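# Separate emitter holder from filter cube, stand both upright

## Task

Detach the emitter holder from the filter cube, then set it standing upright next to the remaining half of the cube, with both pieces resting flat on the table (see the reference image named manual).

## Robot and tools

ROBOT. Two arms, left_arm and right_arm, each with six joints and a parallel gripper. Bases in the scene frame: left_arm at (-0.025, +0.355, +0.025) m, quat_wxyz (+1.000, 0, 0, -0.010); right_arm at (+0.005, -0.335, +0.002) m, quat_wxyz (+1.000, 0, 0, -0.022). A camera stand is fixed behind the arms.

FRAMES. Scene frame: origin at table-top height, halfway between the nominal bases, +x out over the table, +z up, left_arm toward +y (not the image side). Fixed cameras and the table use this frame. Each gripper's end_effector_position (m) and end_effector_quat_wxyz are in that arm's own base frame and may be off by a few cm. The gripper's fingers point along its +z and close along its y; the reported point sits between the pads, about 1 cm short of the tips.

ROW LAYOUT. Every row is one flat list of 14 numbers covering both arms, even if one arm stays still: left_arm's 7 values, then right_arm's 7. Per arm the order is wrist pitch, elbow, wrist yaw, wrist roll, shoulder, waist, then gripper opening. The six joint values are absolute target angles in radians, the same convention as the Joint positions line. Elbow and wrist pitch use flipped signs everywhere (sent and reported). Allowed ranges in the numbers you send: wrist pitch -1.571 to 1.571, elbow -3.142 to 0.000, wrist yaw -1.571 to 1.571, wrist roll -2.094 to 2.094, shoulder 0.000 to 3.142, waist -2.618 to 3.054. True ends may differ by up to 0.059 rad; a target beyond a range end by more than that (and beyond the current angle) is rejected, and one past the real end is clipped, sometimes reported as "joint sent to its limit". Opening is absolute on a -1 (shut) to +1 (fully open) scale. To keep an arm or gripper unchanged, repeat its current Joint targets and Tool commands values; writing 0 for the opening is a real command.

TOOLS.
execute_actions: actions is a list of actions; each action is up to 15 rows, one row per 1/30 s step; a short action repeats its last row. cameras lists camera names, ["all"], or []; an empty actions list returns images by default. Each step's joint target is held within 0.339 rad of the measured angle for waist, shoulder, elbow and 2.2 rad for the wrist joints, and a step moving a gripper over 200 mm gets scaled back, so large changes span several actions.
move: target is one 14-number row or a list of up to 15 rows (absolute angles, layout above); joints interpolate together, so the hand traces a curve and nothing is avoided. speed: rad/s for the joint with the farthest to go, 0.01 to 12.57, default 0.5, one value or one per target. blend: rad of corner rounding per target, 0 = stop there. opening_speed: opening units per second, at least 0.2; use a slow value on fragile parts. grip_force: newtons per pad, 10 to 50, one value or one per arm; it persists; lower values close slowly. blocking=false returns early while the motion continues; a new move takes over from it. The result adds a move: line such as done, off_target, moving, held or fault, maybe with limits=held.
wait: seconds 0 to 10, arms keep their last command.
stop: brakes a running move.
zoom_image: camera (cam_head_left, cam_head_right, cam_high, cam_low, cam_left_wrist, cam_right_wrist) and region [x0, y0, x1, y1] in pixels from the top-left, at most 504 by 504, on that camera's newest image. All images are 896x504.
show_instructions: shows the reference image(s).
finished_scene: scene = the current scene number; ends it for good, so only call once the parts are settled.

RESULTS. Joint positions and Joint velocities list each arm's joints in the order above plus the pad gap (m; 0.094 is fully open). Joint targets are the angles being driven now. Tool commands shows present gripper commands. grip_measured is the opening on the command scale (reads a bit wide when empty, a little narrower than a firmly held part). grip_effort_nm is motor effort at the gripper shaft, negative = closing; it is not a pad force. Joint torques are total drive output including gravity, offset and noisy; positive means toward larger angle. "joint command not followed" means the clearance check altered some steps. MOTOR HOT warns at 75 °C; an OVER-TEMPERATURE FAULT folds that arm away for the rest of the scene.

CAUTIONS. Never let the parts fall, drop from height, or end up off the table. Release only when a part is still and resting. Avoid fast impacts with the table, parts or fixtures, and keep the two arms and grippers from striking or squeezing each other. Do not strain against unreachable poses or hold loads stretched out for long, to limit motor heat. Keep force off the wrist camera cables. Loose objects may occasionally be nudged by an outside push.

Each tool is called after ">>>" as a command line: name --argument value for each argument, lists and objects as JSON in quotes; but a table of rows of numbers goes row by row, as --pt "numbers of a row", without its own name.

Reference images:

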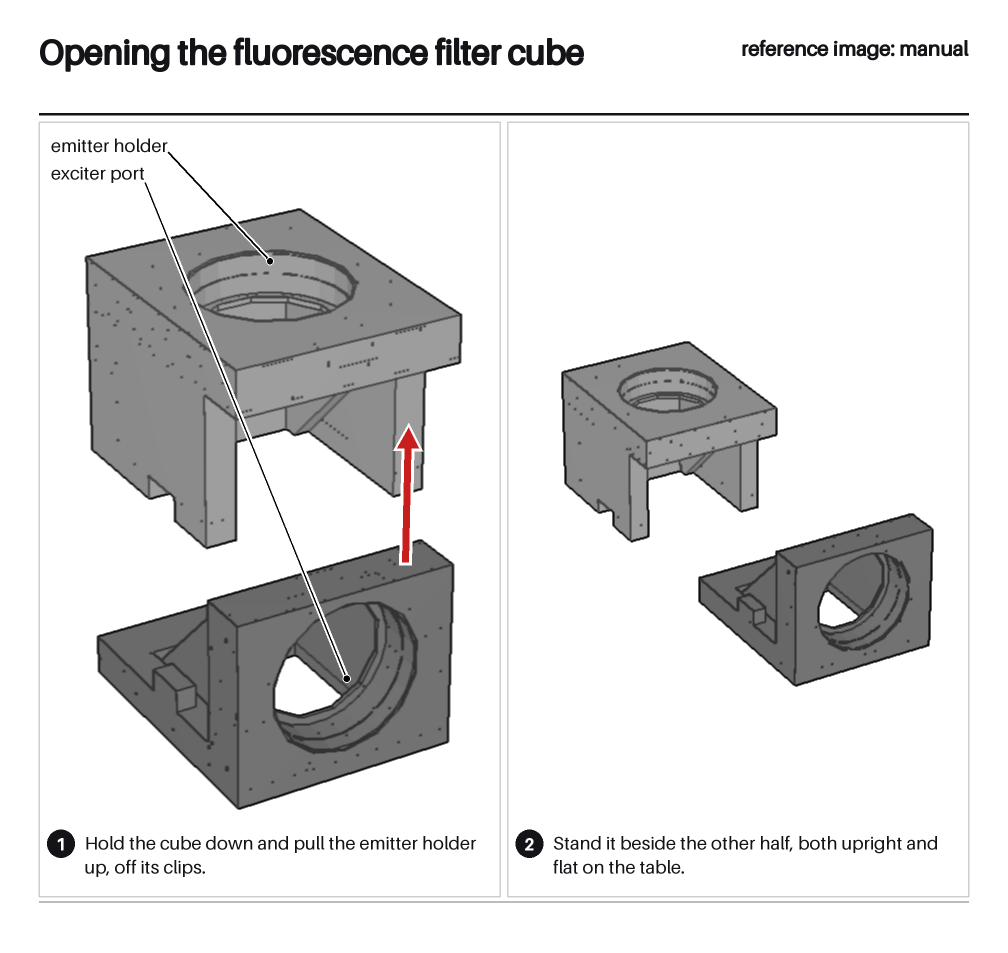

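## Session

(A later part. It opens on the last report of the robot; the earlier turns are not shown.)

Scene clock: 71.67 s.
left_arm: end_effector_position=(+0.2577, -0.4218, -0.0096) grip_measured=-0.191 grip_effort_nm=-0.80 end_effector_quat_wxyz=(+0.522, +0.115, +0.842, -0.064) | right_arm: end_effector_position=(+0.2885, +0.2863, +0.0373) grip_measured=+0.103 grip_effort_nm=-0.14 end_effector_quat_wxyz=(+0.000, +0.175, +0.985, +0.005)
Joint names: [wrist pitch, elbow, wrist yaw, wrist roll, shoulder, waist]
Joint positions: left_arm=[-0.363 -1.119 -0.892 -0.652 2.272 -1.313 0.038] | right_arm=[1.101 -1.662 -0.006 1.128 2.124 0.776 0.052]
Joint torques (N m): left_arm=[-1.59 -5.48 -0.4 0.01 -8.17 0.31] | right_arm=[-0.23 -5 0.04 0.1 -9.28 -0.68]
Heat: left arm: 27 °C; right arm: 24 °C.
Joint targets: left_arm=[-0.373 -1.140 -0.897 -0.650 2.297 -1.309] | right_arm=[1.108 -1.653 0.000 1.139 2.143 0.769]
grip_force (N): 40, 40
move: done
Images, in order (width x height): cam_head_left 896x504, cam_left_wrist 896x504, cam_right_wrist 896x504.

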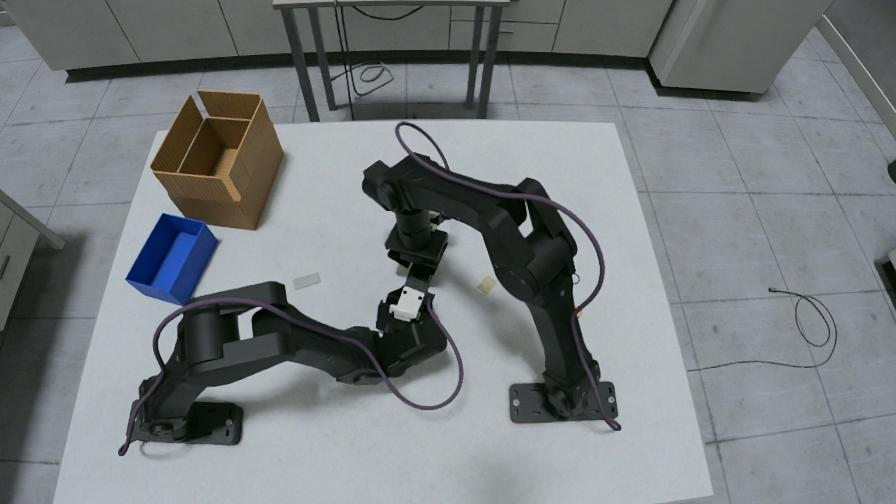

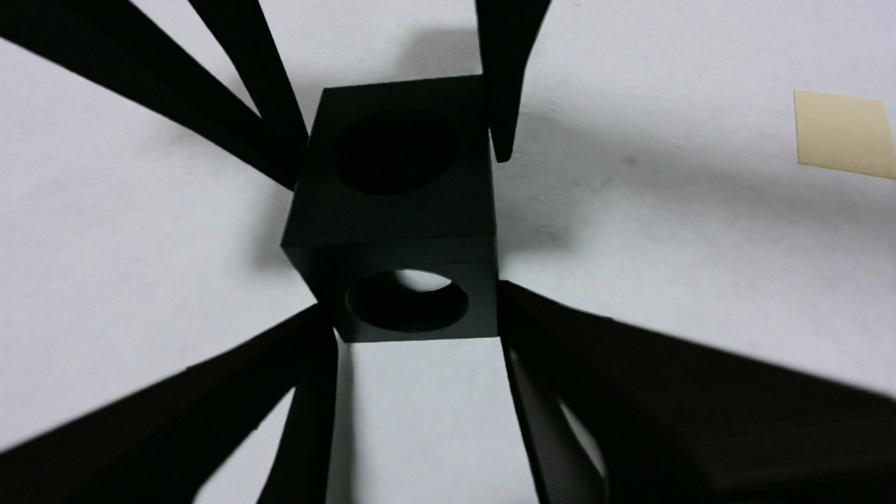

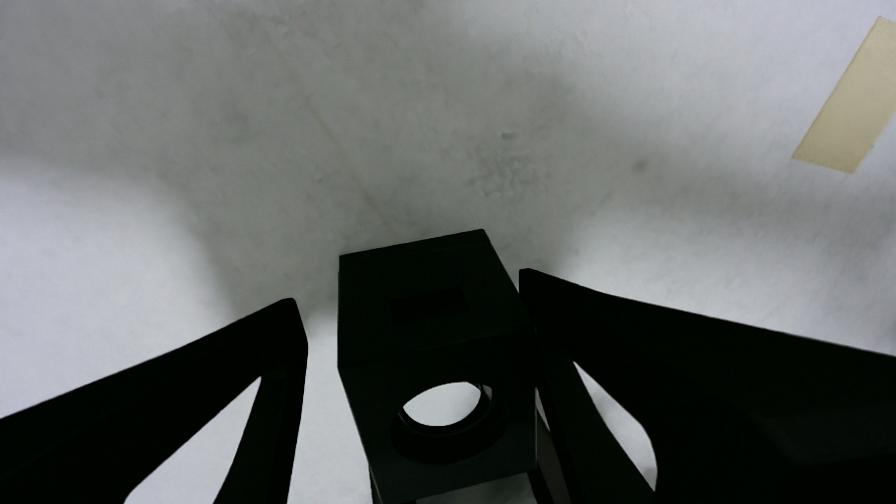

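>>> move --pt "-0.373 -1.14 -0.897 -0.65 2.297 -1.309 -0.25 1.108 -1.653 0 1.136 2.153 0.766 0.1" --pt "-0.373 -1.14 -0.897 -0.65 2.297 -1.309 -0.25 1.108 -1.653 0 1.136 2.153 0.766 -0.27" --speed 0.2 --opening_speed 0.4 --cameras '["cam_right_wrist","cam_head_left","cam_left_wrist"]'

>>> zoom_image --camera "cam_head_left" --region '[360, 230, 480, 320]'

Scene clock: 74.53 s.
left_arm: end_effector_position=(+0.2583, -0.4213, -0.0094) grip_measured=-0.191 grip_effort_nm=-0.79 end_effector_quat_wxyz=(+0.523, +0.114, +0.842, -0.063) | right_arm: end_effector_position=(+0.2874, +0.2827, +0.0345) grip_measured=-0.128 grip_effort_nm=-0.84 end_effector_quat_wxyz=(-0.005, +0.177, +0.984, -0.003)
Joint names: [wrist pitch, elbow, wrist yaw, wrist roll, shoulder, waist]
Joint positions: left_arm=[-0.363 -1.119 -0.894 -0.652 2.272 -1.311 0.038] | right_arm=[1.112 -1.662 -0.005 1.128 2.131 0.772 0.041]
Joint torques (N m): left_arm=[-1.59 -5.48 -0.37 0.01 -8.13 0.24] | right_arm=[-0.3 -4.93 0.06 0.08 -9.11 -0.62]
Heat: left arm: 27 °C; right arm: 24 °C.
Joint targets: left_arm=[-0.373 -1.140 -0.897 -0.650 2.297 -1.309] | right_arm=[1.108 -1.653 0.000 1.136 2.153 0.766]
grip_force (N): 40, 40
move: done
Images, in order (width x height): cam_head_left 896x504, cam_left_wrist 896x504, cam_right_wrist 896x504.

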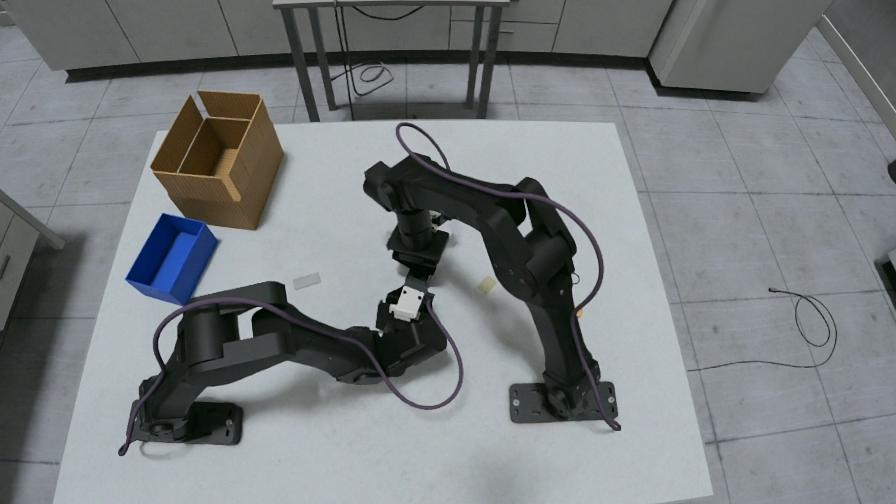

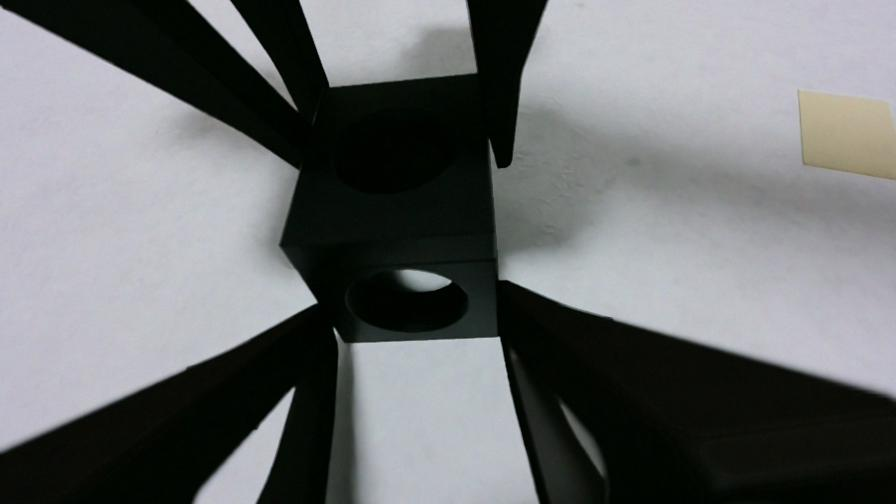

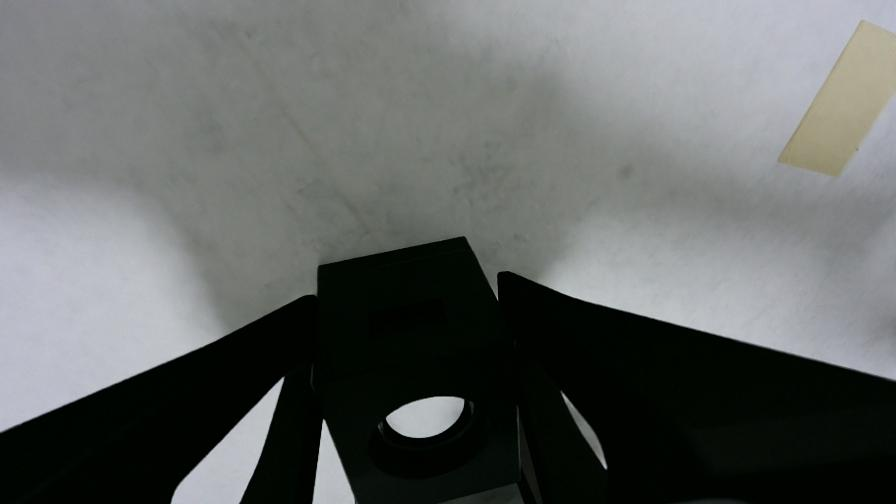

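Scaled by 4.200 from the camera's 896x504 image, which has a finer 1280x720 frame.

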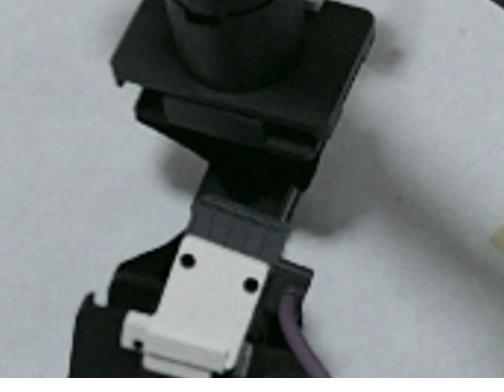

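>>> move --target '[-0.373,-1.14,-0.897,-0.65,2.297,-1.309,-0.25,1.155,-1.689,0,1.136,2.1424,0.766,-0.27]' --speed 0.06 --grip_force 50 --cameras '["cam_right_wrist","cam_low","cam_left_wrist"]'

>>> zoom_image --camera "cam_low" --region '[400, 200, 520, 300]'

Scene clock: 76.67 s.
left_arm: end_effector_position=(+0.2583, -0.4213, -0.0094) grip_measured=-0.200 grip_effort_nm=-0.98 end_effector_quat_wxyz=(+0.523, +0.114, +0.842, -0.063) | right_arm: end_effector_position=(+0.2867, +0.2819, +0.0347) grip_measured=-0.136 grip_effort_nm=-1.02 end_effector_quat_wxyz=(-0.006, +0.176, +0.984, -0.005)
Joint names: [wrist pitch, elbow, wrist yaw, wrist roll, shoulder, waist]
Joint positions: left_arm=[-0.363 -1.119 -0.894 -0.653 2.272 -1.311 0.038] | right_arm=[1.117 -1.663 -0.005 1.127 2.131 0.772 0.041]
Joint torques (N m): left_arm=[-1.6 -5.49 -0.36 0.02 -8.13 0.24] | right_arm=[0.11 -8.35 0.05 0.08 -9.87 -0.61]
Heat: left arm: 27 °C; right arm: 24 °C.
Joint targets: left_arm=[-0.373 -1.140 -0.897 -0.650 2.297 -1.309] | right_arm=[1.155 -1.689 0.000 1.136 2.143 0.766]
move: off_target (right_arm); right_arm: the wrist pitch is farthest, 0.038 rad from its target
Images, in order (width x height): cam_low 896x504, cam_left_wrist 896x504, cam_right_wrist 896x504.

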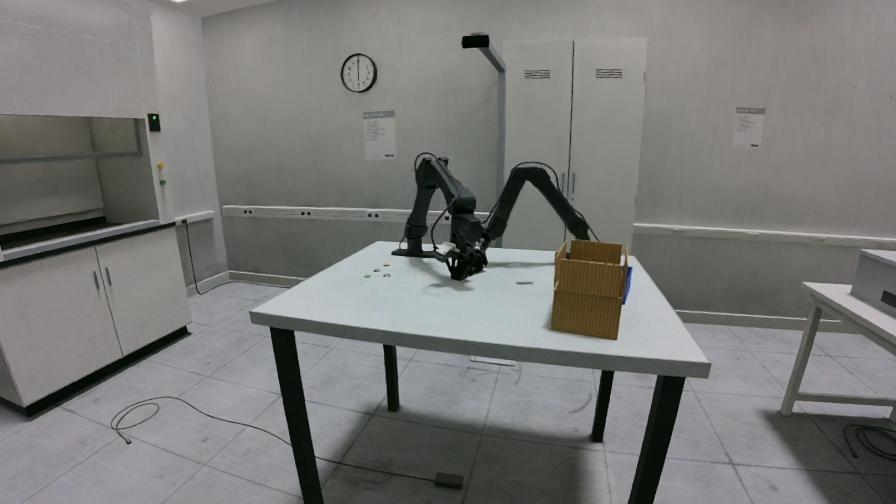

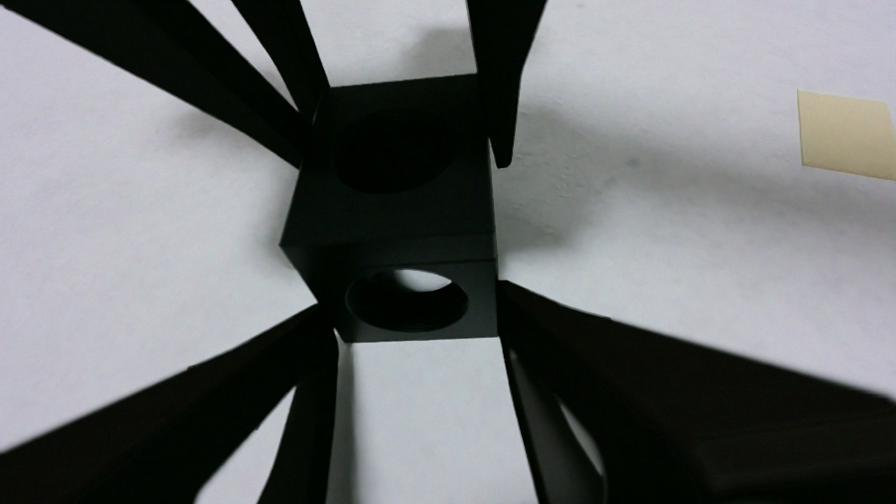

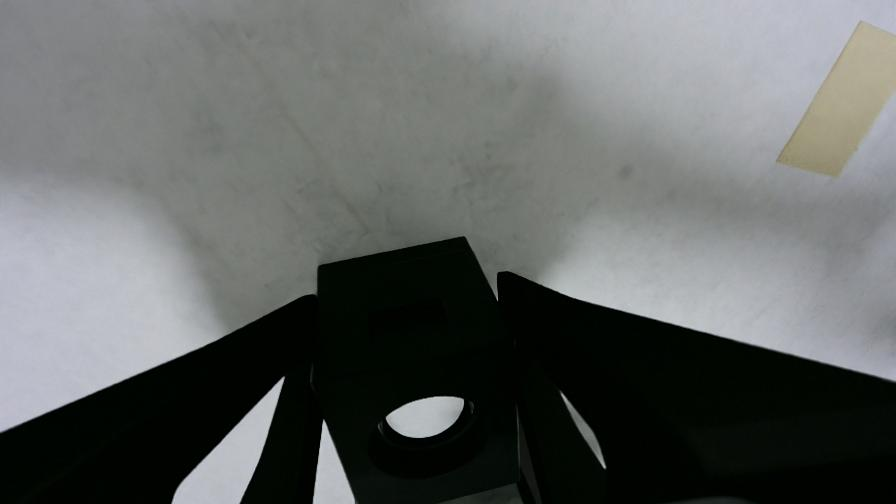

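Scaled by 4.200 from the camera's 896x504 image, which has a finer 1280x720 frame.

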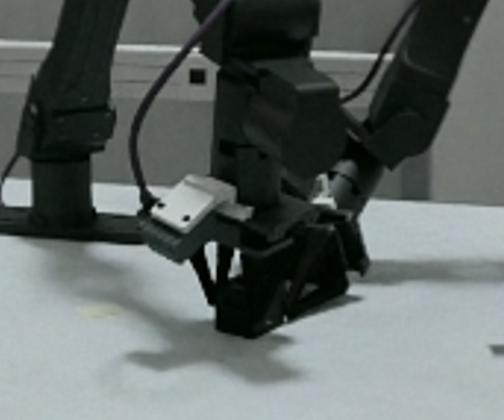

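>>> move --target '[-0.373,-1.14,-0.897,-0.65,2.297,-1.309,-0.25,1.19,-1.725,0,1.136,2.137,0.766,-0.27]' --speed 0.06 --cameras '["cam_right_wrist","cam_left_wrist"]'

Scene clock: 77.83 s.
left_arm: end_effector_position=(+0.2604, -0.4227, -0.0047) grip_measured=-0.200 grip_effort_nm=-0.98 end_effector_quat_wxyz=(+0.530, +0.105, +0.838, -0.067) | right_arm: end_effector_position=(+0.2886, +0.2811, +0.0416) grip_measured=-0.137 grip_effort_nm=-1.02 end_effector_quat_wxyz=(-0.003, +0.176, +0.984, -0.009)
Joint names: [wrist pitch, elbow, wrist yaw, wrist roll, shoulder, waist]
Joint positions: left_arm=[-0.378 -1.123 -0.909 -0.654 2.272 -1.311 0.038] | right_arm=[1.148 -1.691 0.005 1.126 2.131 0.772 0.041]
Joint torques (N m): left_arm=[-1.49 -5.19 -0.2 0 -8.13 0.28] | right_arm=[0.17 -9.21 -0.07 0.09 -10.39 -0.61]
Heat: left arm: 27 °C; right arm: 25 °C.
Joint targets: left_arm=[-0.373 -1.140 -0.897 -0.650 2.297 -1.309] | right_arm=[1.190 -1.725 0.000 1.136 2.137 0.766]
move: off_target (right_arm); right_arm: the wrist pitch is farthest, 0.042 rad from its target
Images, in order (width x height): cam_left_wrist 896x504, cam_right_wrist 896x504.

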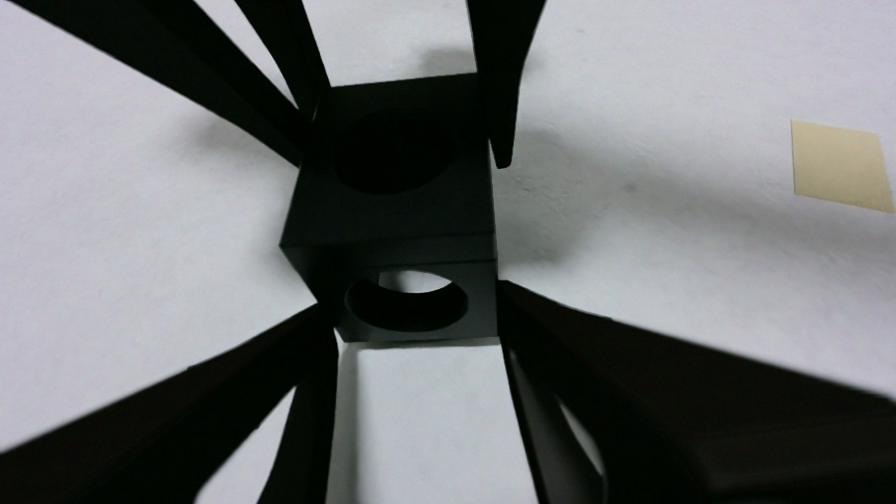

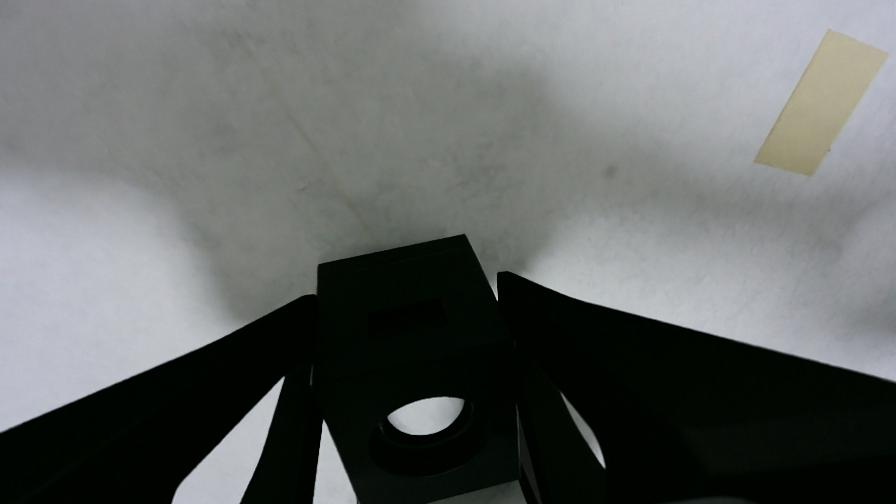

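>>> move --target '[-0.36,-1.14,-0.89,-0.65,2.307,-1.309,-0.25,1.25,-1.79,0,1.136,2.130,0.766,-0.27]' --speed 0.08 --cameras '["cam_right_wrist","cam_left_wrist"]'

Scene clock: 79.33 s.
left_arm: end_effector_position=(+0.2645, -0.4244, +0.0046) grip_measured=-0.200 grip_effort_nm=-0.98 end_effector_quat_wxyz=(+0.545, +0.088, +0.831, -0.071) | right_arm: end_effector_position=(+0.2924, +0.2813, +0.0552) grip_measured=-0.138 grip_effort_nm=-1.02 end_effector_quat_wxyz=(+0.003, +0.174, +0.985, -0.012)
Joint names: [wrist pitch, elbow, wrist yaw, wrist roll, shoulder, waist]
Joint positions: left_arm=[-0.402 -1.133 -0.942 -0.656 2.272 -1.311 0.038] | right_arm=[1.201 -1.745 0.019 1.122 2.131 0.772 0.041]
Joint torques (N m): left_arm=[-1.09 -4.44 0.19 0.04 -7.46 0.21] | right_arm=[0.24 -10.32 -0.21 0.12 -10.97 -0.57]
Heat: left arm: 27 °C; right arm: 25 °C.
Joint targets: left_arm=[-0.360 -1.140 -0.890 -0.650 2.307 -1.309] | right_arm=[1.250 -1.790 0.000 1.136 2.130 0.766]
move: off_target (left_arm, right_arm); left_arm: the wrist yaw is farthest, 0.052 rad from its target; right_arm: the wrist pitch is farthest, 0.049 rad from its target
Images, in order (width x height): cam_left_wrist 896x504, cam_right_wrist 896x504.

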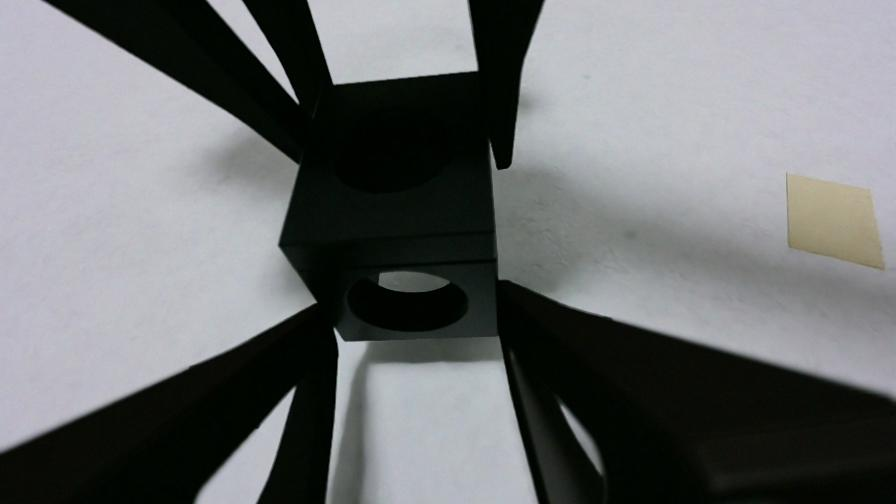

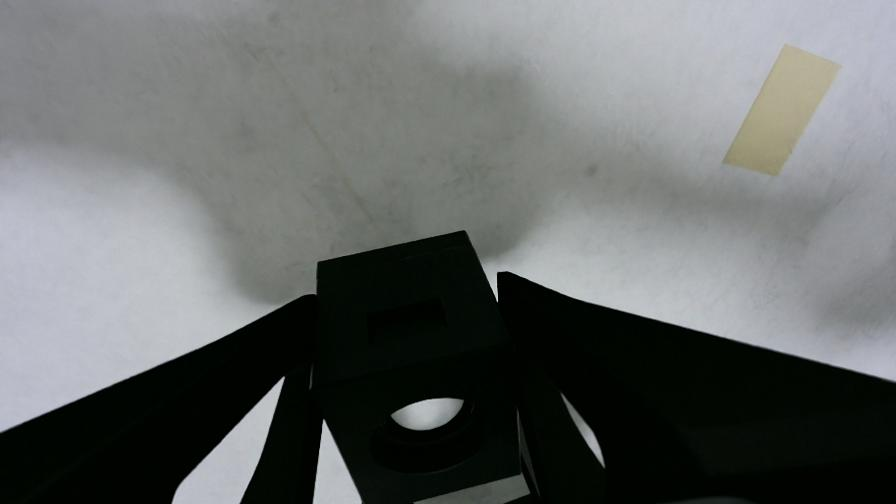

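>>> move --pt "-0.36 -1.14 -0.89 -0.65 2.275 -1.309 -0.25 1.333 -1.848 0 1.136 2.1235 0.766 -0.27" --pt "-0.36 -1.14 -0.89 -0.65 2.265 -1.309 -0.25 1.435 -1.955 0 1.136 2.1285 0.766 -0.27" --speed 0.1 --blend '[0.02,0]' --cameras '["cam_right_wrist","cam_left_wrist","cam_low"]'

Scene clock: 82.80 s.
left_arm: end_effector_position=(+0.2715, -0.4295, +0.0334) grip_measured=-0.200 grip_effort_nm=-0.98 end_effector_quat_wxyz=(+0.573, +0.051, +0.813, -0.091) | right_arm: end_effector_position=(+0.2969, +0.2785, +0.0899) grip_measured=-0.143 grip_effort_nm=-1.02 end_effector_quat_wxyz=(+0.007, +0.175, +0.984, -0.024)
Joint names: [wrist pitch, elbow, wrist yaw, wrist roll, shoulder, waist]
Joint positions: left_arm=[-0.453 -1.148 -0.994 -0.657 2.244 -1.311 0.038] | right_arm=[1.359 -1.899 0.038 1.122 2.142 0.768 0.04]
Joint torques (N m): left_arm=[-0.63 -3.54 0.76 0.05 -8.47 0.24] | right_arm=[0.52 -11.43 -0.44 0.12 -12.11 -0.2]
Heat: left arm: 26 °C; right arm: 25 °C.
Joint targets: left_arm=[-0.360 -1.140 -0.890 -0.650 2.265 -1.309] | right_arm=[1.435 -1.955 0.000 1.136 2.129 0.766]
move: off_target (left_arm, right_arm); left_arm: the wrist yaw is farthest, 0.104 rad from its target; right_arm: the wrist pitch is farthest, 0.076 rad from its target
Images, in order (width x height): cam_low 896x504, cam_left_wrist 896x504, cam_right_wrist 896x504.

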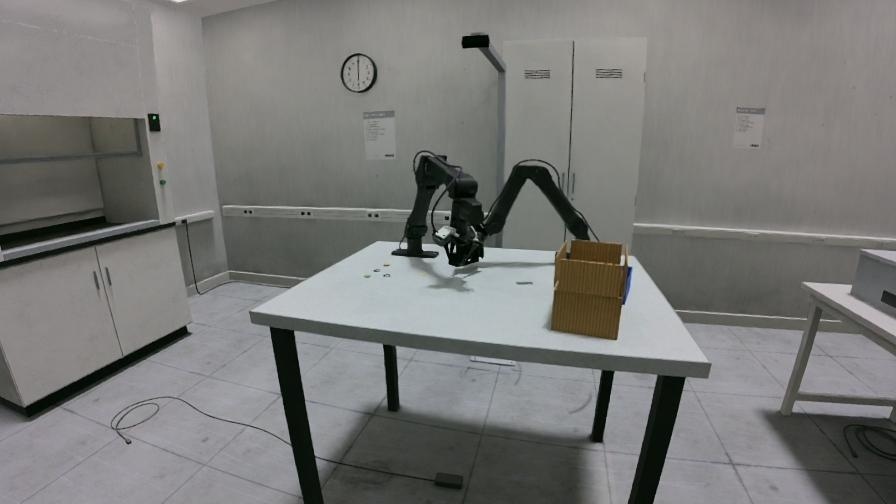

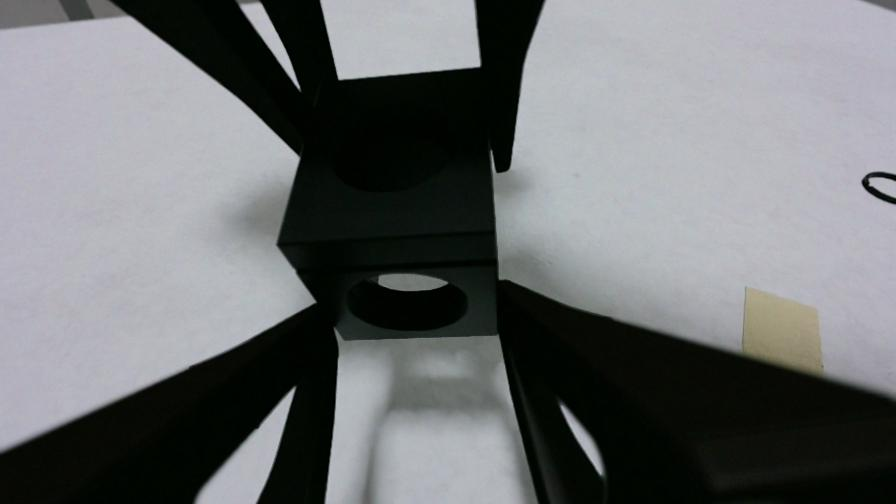

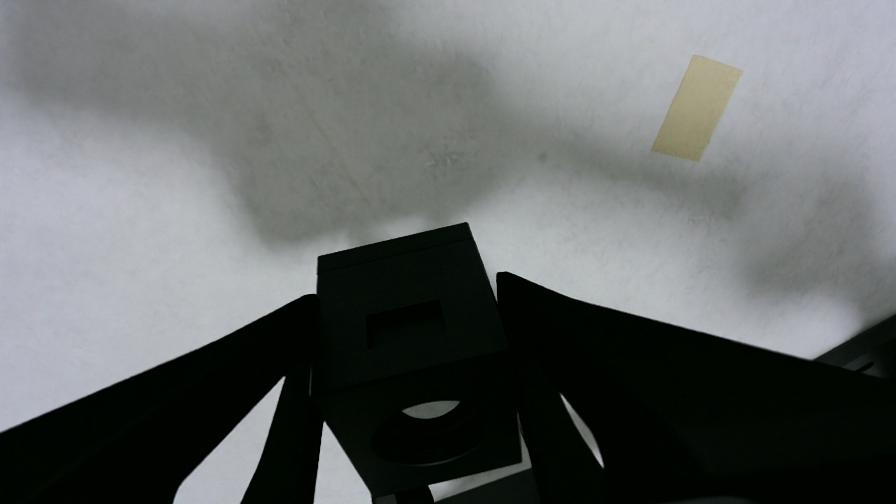

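>>> move --pt "-0.36 -1.14 -0.89 -0.65 2.285 -1.309 -0.25 1.2 -1.74 0 1.136 2.1235 0.766 -0.27" --pt "-0.373 -1.14 -0.897 -0.65 2.297 -1.309 -0.25 1.1 -1.653 0 1.136 2.150 0.766 -0.27" --speed 0.15 --blend '[0.02,0]' --cameras '["cam_left_wrist"]'

>>> move --target '[-0.22,-1.14,-0.74,-0.65,2.32,-1.309,-0.25,1.1,-1.653,0,1.136,2.150,0.766,-0.27]' --speed 0.15 --cameras '["cam_right_wrist","cam_left_wrist","cam_low"]'

Scene clock: 86.83 s.
left_arm: end_effector_position=(+0.2596, -0.4267, -0.0083) grip_measured=-0.200 grip_effort_nm=-0.98 end_effector_quat_wxyz=(+0.522, +0.106, +0.843, -0.073) | right_arm: end_effector_position=(+0.2888, +0.2777, +0.0342) grip_measured=-0.143 grip_effort_nm=-1.02 end_effector_quat_wxyz=(-0.007, +0.173, +0.985, -0.014)
Joint names: [wrist pitch, elbow, wrist yaw, wrist roll, shoulder, waist]
Joint positions: left_arm=[-0.361 -1.138 -0.888 -0.669 2.28 -1.31 0.038] | right_arm=[1.137 -1.677 0.006 1.113 2.142 0.766 0.04]
Joint torques (N m): left_arm=[-1.63 -4 -0.42 0.23 -8.81 0.13] | right_arm=[-0.58 -3.52 -0.07 0.22 -10.17 -0.09]
Heat: left arm: 26 °C; right arm: 26 °C.
Joint targets: left_arm=[-0.373 -1.140 -0.897 -0.650 2.297 -1.309] | right_arm=[1.100 -1.653 0.000 1.136 2.150 0.766]
move: off_target (right_arm); right_arm: the wrist pitch is farthest, 0.037 rad from its target
Images, in order (width x height): cam_left_wrist 896x504.

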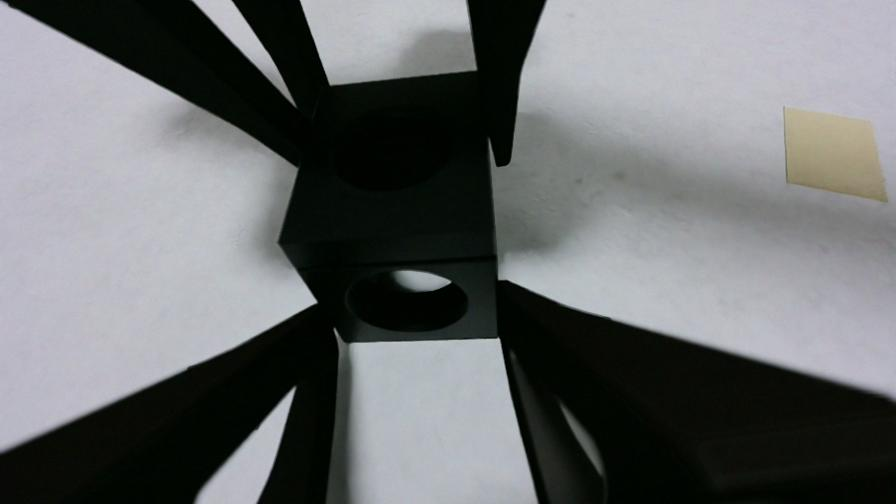

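Scene clock: 88.20 s.
left_arm: end_effector_position=(+0.2583, -0.4264, -0.0124) grip_measured=-0.200 grip_effort_nm=-0.98 end_effector_quat_wxyz=(+0.513, +0.115, +0.848, -0.068) | right_arm: end_effector_position=(+0.2893, +0.2770, +0.0337) grip_measured=-0.143 grip_effort_nm=-1.02 end_effector_quat_wxyz=(-0.007, +0.172, +0.985, -0.014)
Joint names: [wrist pitch, elbow, wrist yaw, wrist roll, shoulder, waist]
Joint positions: left_arm=[-0.331 -1.144 -0.87 -0.668 2.28 -1.308 0.038] | right_arm=[1.135 -1.675 0.005 1.109 2.142 0.763 0.04]
Joint torques (N m): left_arm=[-0.35 -3.58 1.02 0.18 -7.23 0.02] | right_arm=[-0.54 -3.7 -0.05 0.25 -10.15 0.1]
Heat: left arm: 26 °C; right arm: 26 °C.
Joint targets: left_arm=[-0.220 -1.140 -0.740 -0.650 2.320 -1.309] | right_arm=[1.100 -1.653 0.000 1.136 2.150 0.766]
move: off_target (left_arm); left_arm: the wrist yaw is farthest, 0.130 rad from its target
Images, in order (width x height): cam_low 896x504, cam_left_wrist 896x504, cam_right_wrist 896x504.

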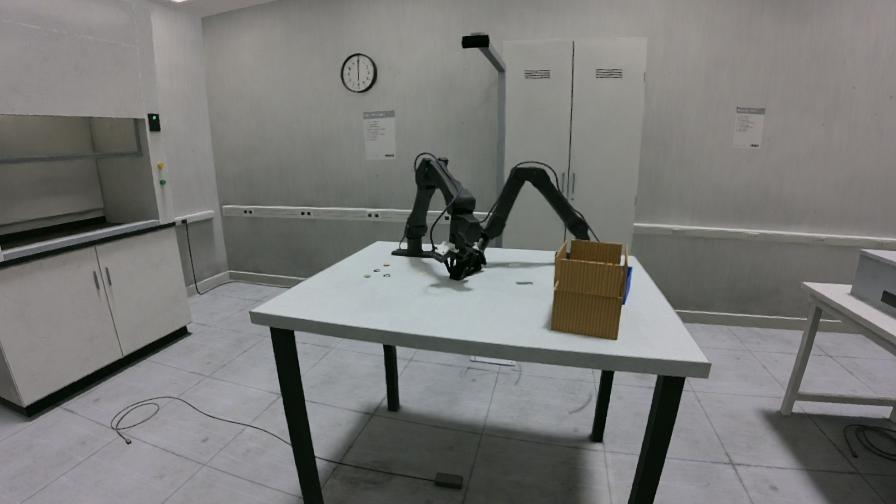

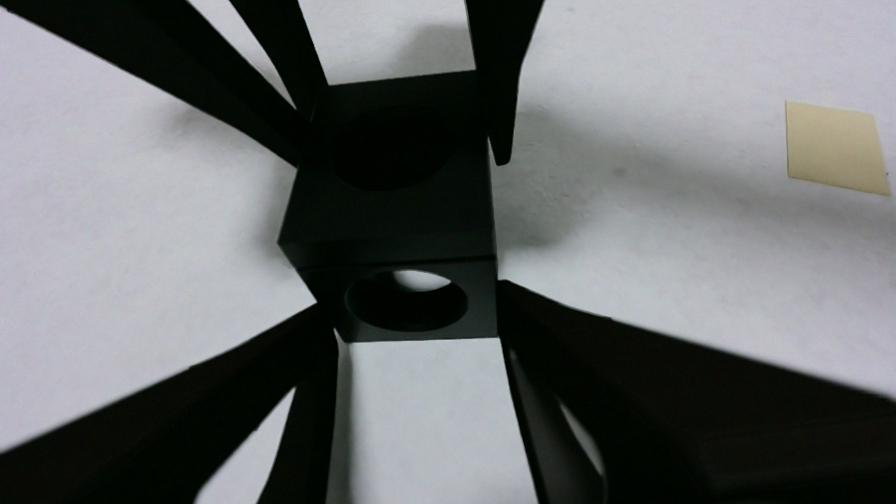

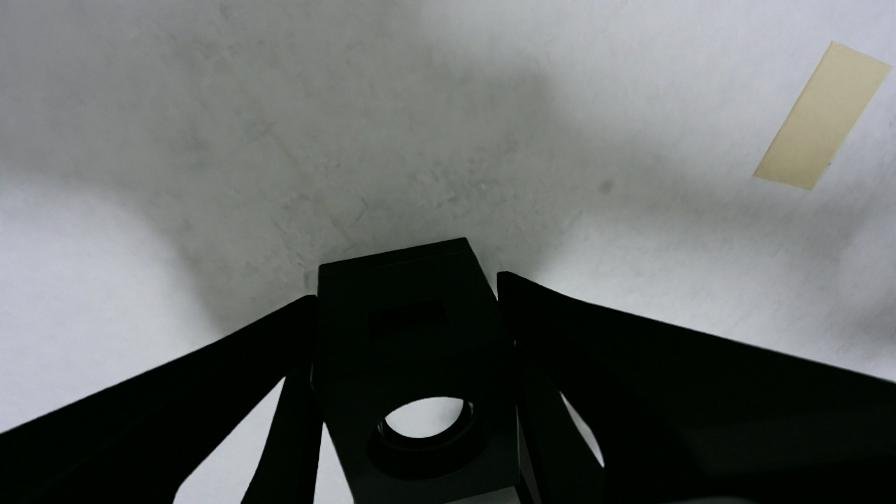

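>>> move --target '[-0.12,-1.14,-0.63,-0.65,2.34,-1.309,-0.25,1.22,-1.80,0,1.136,2.120,0.766,-0.27]' --speed 0.1 --cameras '["cam_right_wrist","cam_left_wrist","cam_low"]'

Scene clock: 90.37 s.
left_arm: end_effector_position=(+0.2644, -0.4275, -0.0127) grip_measured=-0.200 grip_effort_nm=-0.98 end_effector_quat_wxyz=(+0.504, +0.104, +0.854, -0.074) | right_arm: end_effector_position=(+0.2948, +0.2778, +0.0420) grip_measured=-0.143 grip_effort_nm=-1.02 end_effector_quat_wxyz=(+0.001, +0.182, +0.983, -0.018)
Joint names: [wrist pitch, elbow, wrist yaw, wrist roll, shoulder, waist]
Joint positions: left_arm=[-0.304 -1.164 -0.845 -0.694 2.28 -1.291 0.038] | right_arm=[1.172 -1.723 0.023 1.129 2.151 0.763 0.04]
Joint torques (N m): left_arm=[0.4 -2.19 1.89 0.47 -5.89 -1.48] | right_arm=[0.26 -13.46 -0.26 0.04 -13.6 0.13]
Heat: left arm: 26 °C; right arm: 26 °C.
Joint targets: left_arm=[-0.120 -1.140 -0.630 -0.650 2.340 -1.309] | right_arm=[1.220 -1.800 0.000 1.136 2.120 0.766]
move: off_target (left_arm, right_arm); left_arm: the wrist yaw is farthest, 0.215 rad from its target; right_arm: the elbow is farthest, 0.077 rad from its target
Images, in order (width x height): cam_low 896x504, cam_left_wrist 896x504, cam_right_wrist 896x504.

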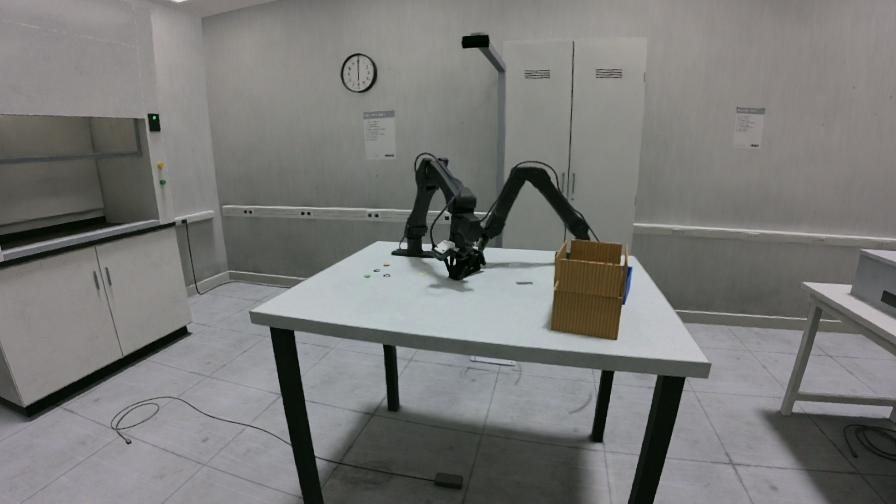

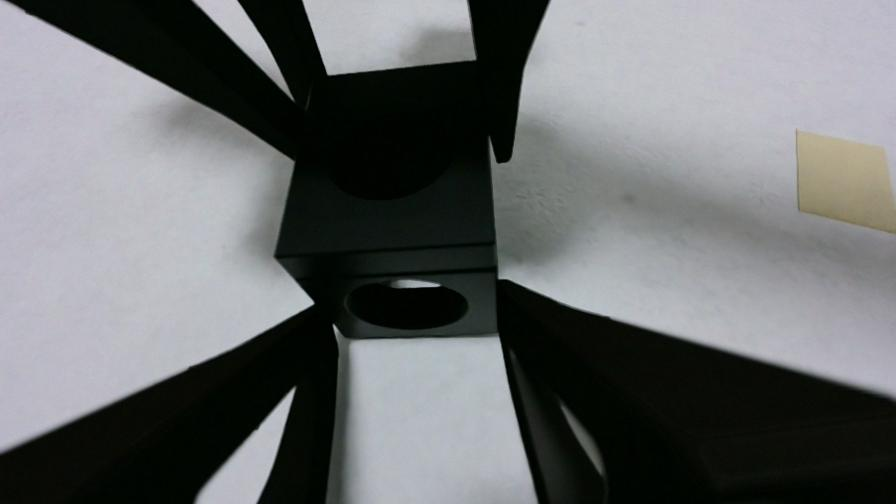

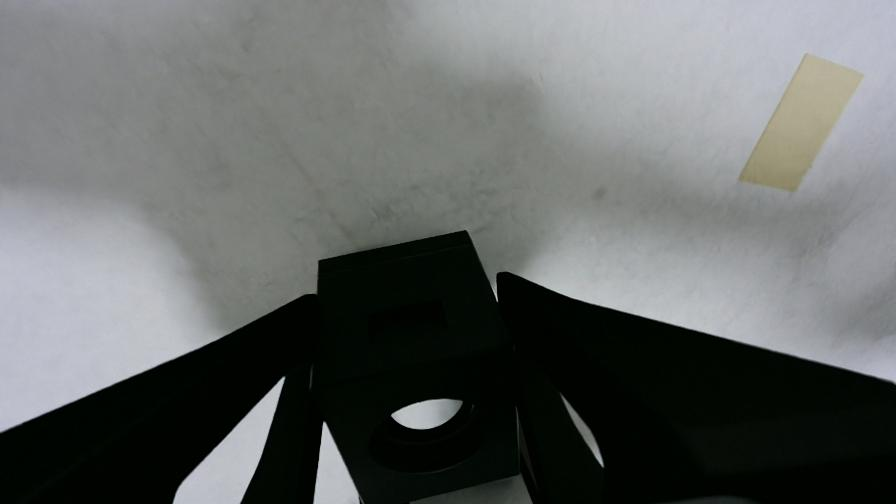

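>>> move --target '[0.0,-1.12,-0.52,-0.65,2.38,-1.309,-0.25,1.27,-1.87,0,1.136,2.110,0.766,-0.27]' --speed 0.1 --cameras '["cam_right_wrist","cam_left_wrist"]'

Scene clock: 92.20 s.
left_arm: end_effector_position=(+0.2672, -0.4257, -0.0122) grip_measured=-0.200 grip_effort_nm=-0.98 end_effector_quat_wxyz=(+0.497, +0.099, +0.859, -0.075) | right_arm: end_effector_position=(+0.2982, +0.2800, +0.0474) grip_measured=-0.143 grip_effort_nm=-1.02 end_effector_quat_wxyz=(+0.002, +0.185, +0.983, -0.021)
Joint names: [wrist pitch, elbow, wrist yaw, wrist roll, shoulder, waist]
Joint positions: left_arm=[-0.279 -1.168 -0.831 -0.709 2.272 -1.281 0.038] | right_arm=[1.206 -1.77 0.027 1.135 2.166 0.763 0.04]
Joint torques (N m): left_arm=[1.41 -0.49 2.87 0.64 -2.58 -2.21] | right_arm=[0.43 -15.86 -0.28 -0.03 -16.05 0.18]
Heat: left arm: 26 °C; right arm: 26 °C.
Joint targets: left_arm=[0.000 -1.120 -0.520 -0.650 2.380 -1.309] | right_arm=[1.270 -1.870 0.000 1.136 2.110 0.766]
move: off_target (left_arm, right_arm); left_arm: the wrist yaw is farthest, 0.311 rad from its target; right_arm: the elbow is farthest, 0.100 rad from its target
Images, in order (width x height): cam_left_wrist 896x504, cam_right_wrist 896x504.

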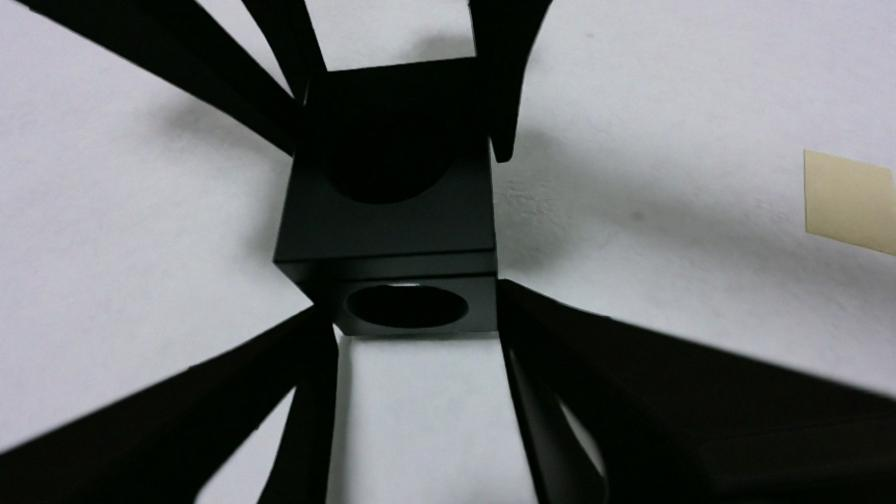

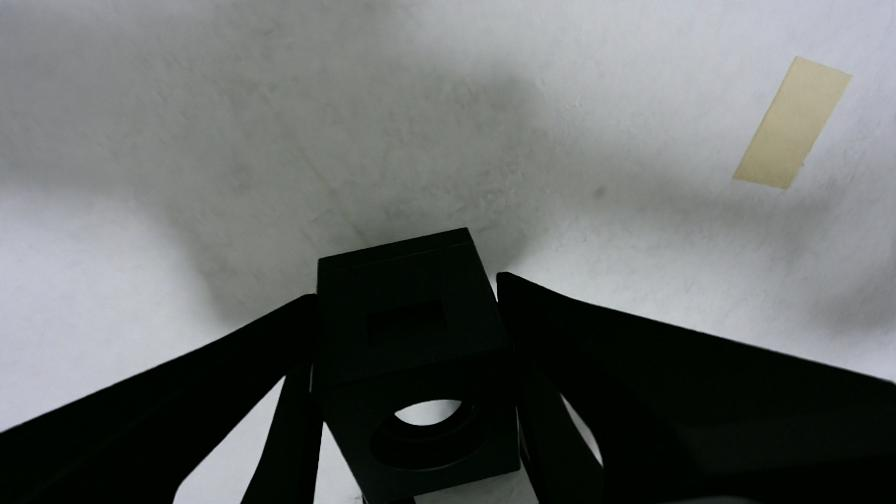

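>>> move --pt "-0.25 -1.14 -0.80 -0.65 2.31 -1.309 -0.25 1.1 -1.653 0 1.136 2.150 0.766 -0.27" --pt "-0.25 -1.14 -0.80 -0.65 2.31 -1.309 -0.25 1.1 -1.653 0 1.136 2.150 0.766 0.2" --speed 0.12 --opening_speed 1 --cameras '["cam_right_wrist","cam_left_wrist","cam_head_left"]'

>>> zoom_image --camera "cam_head_left" --region '[360, 230, 480, 320]'

Scene clock: 97.47 s.
left_arm: end_effector_position=(+0.2630, -0.4268, -0.0109) grip_measured=-0.200 grip_effort_nm=-0.98 end_effector_quat_wxyz=(+0.505, +0.122, +0.852, -0.064) | right_arm: end_effector_position=(+0.2942, +0.2816, +0.0296) grip_measured=+0.197 grip_effort_nm=0.14 end_effector_quat_wxyz=(-0.001, +0.181, +0.984, -0.001)
Joint names: [wrist pitch, elbow, wrist yaw, wrist roll, shoulder, waist]
Joint positions: left_arm=[-0.294 -1.161 -0.847 -0.657 2.272 -1.294 0.038] | right_arm=[1.092 -1.662 -0.001 1.124 2.144 0.76 0.056]
Joint torques (N m): left_arm=[-1.04 -2.47 0.13 0.06 -7.32 -1.2] | right_arm=[-0.19 -4.86 0 0.11 -10.45 0.39]
Heat: left arm: 26 °C; right arm: 26 °C.
Joint targets: left_arm=[-0.250 -1.140 -0.800 -0.650 2.310 -1.309] | right_arm=[1.100 -1.653 0.000 1.136 2.150 0.766]
move: off_target (left_arm); left_arm: the wrist yaw is farthest, 0.047 rad from its target
Images, in order (width x height): cam_head_left 896x504, cam_left_wrist 896x504, cam_right_wrist 896x504.

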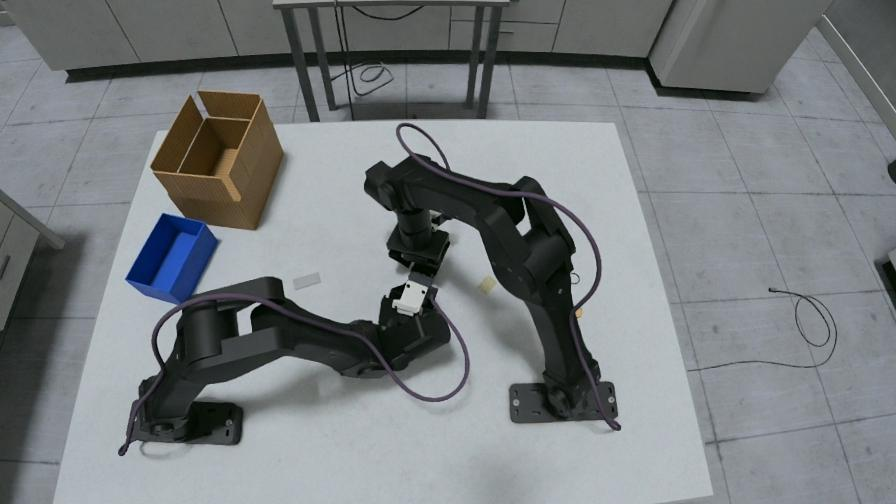

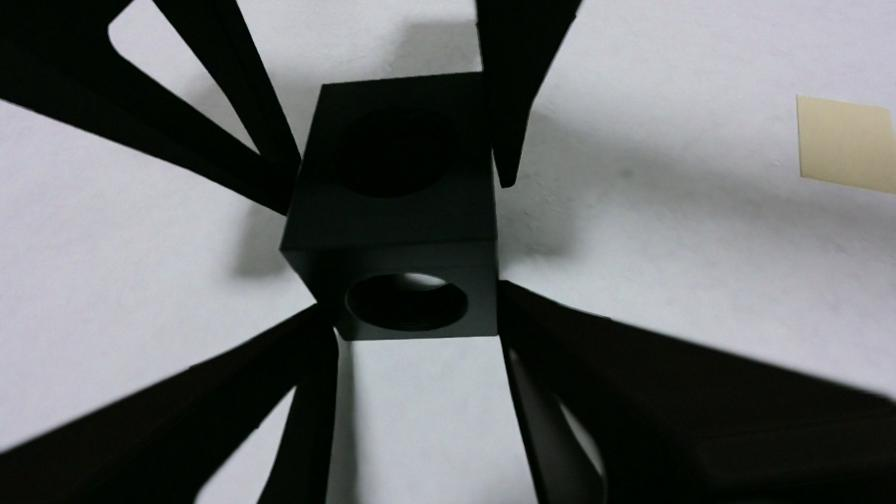

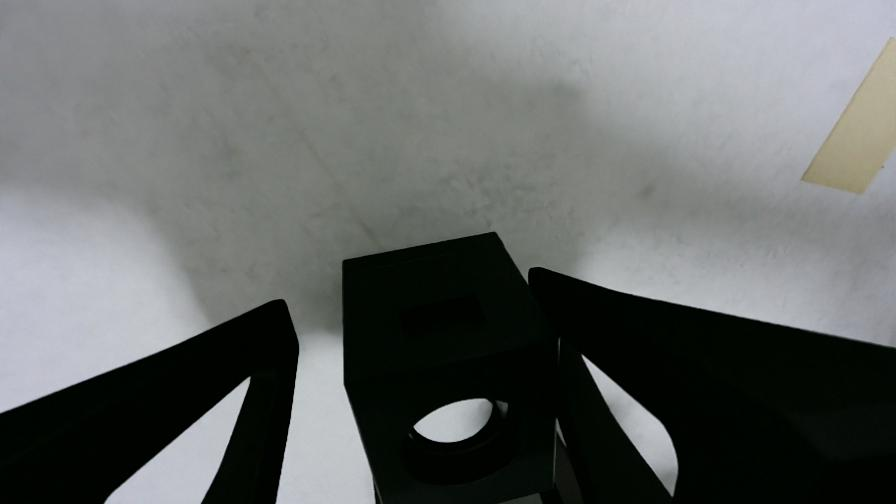

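Scaled by 4.200 from the camera's 896x504 image, which has a finer 1280x720 frame.

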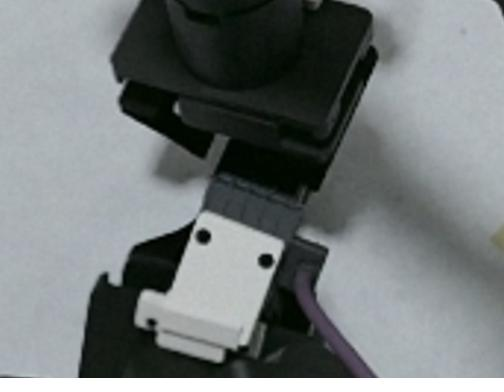

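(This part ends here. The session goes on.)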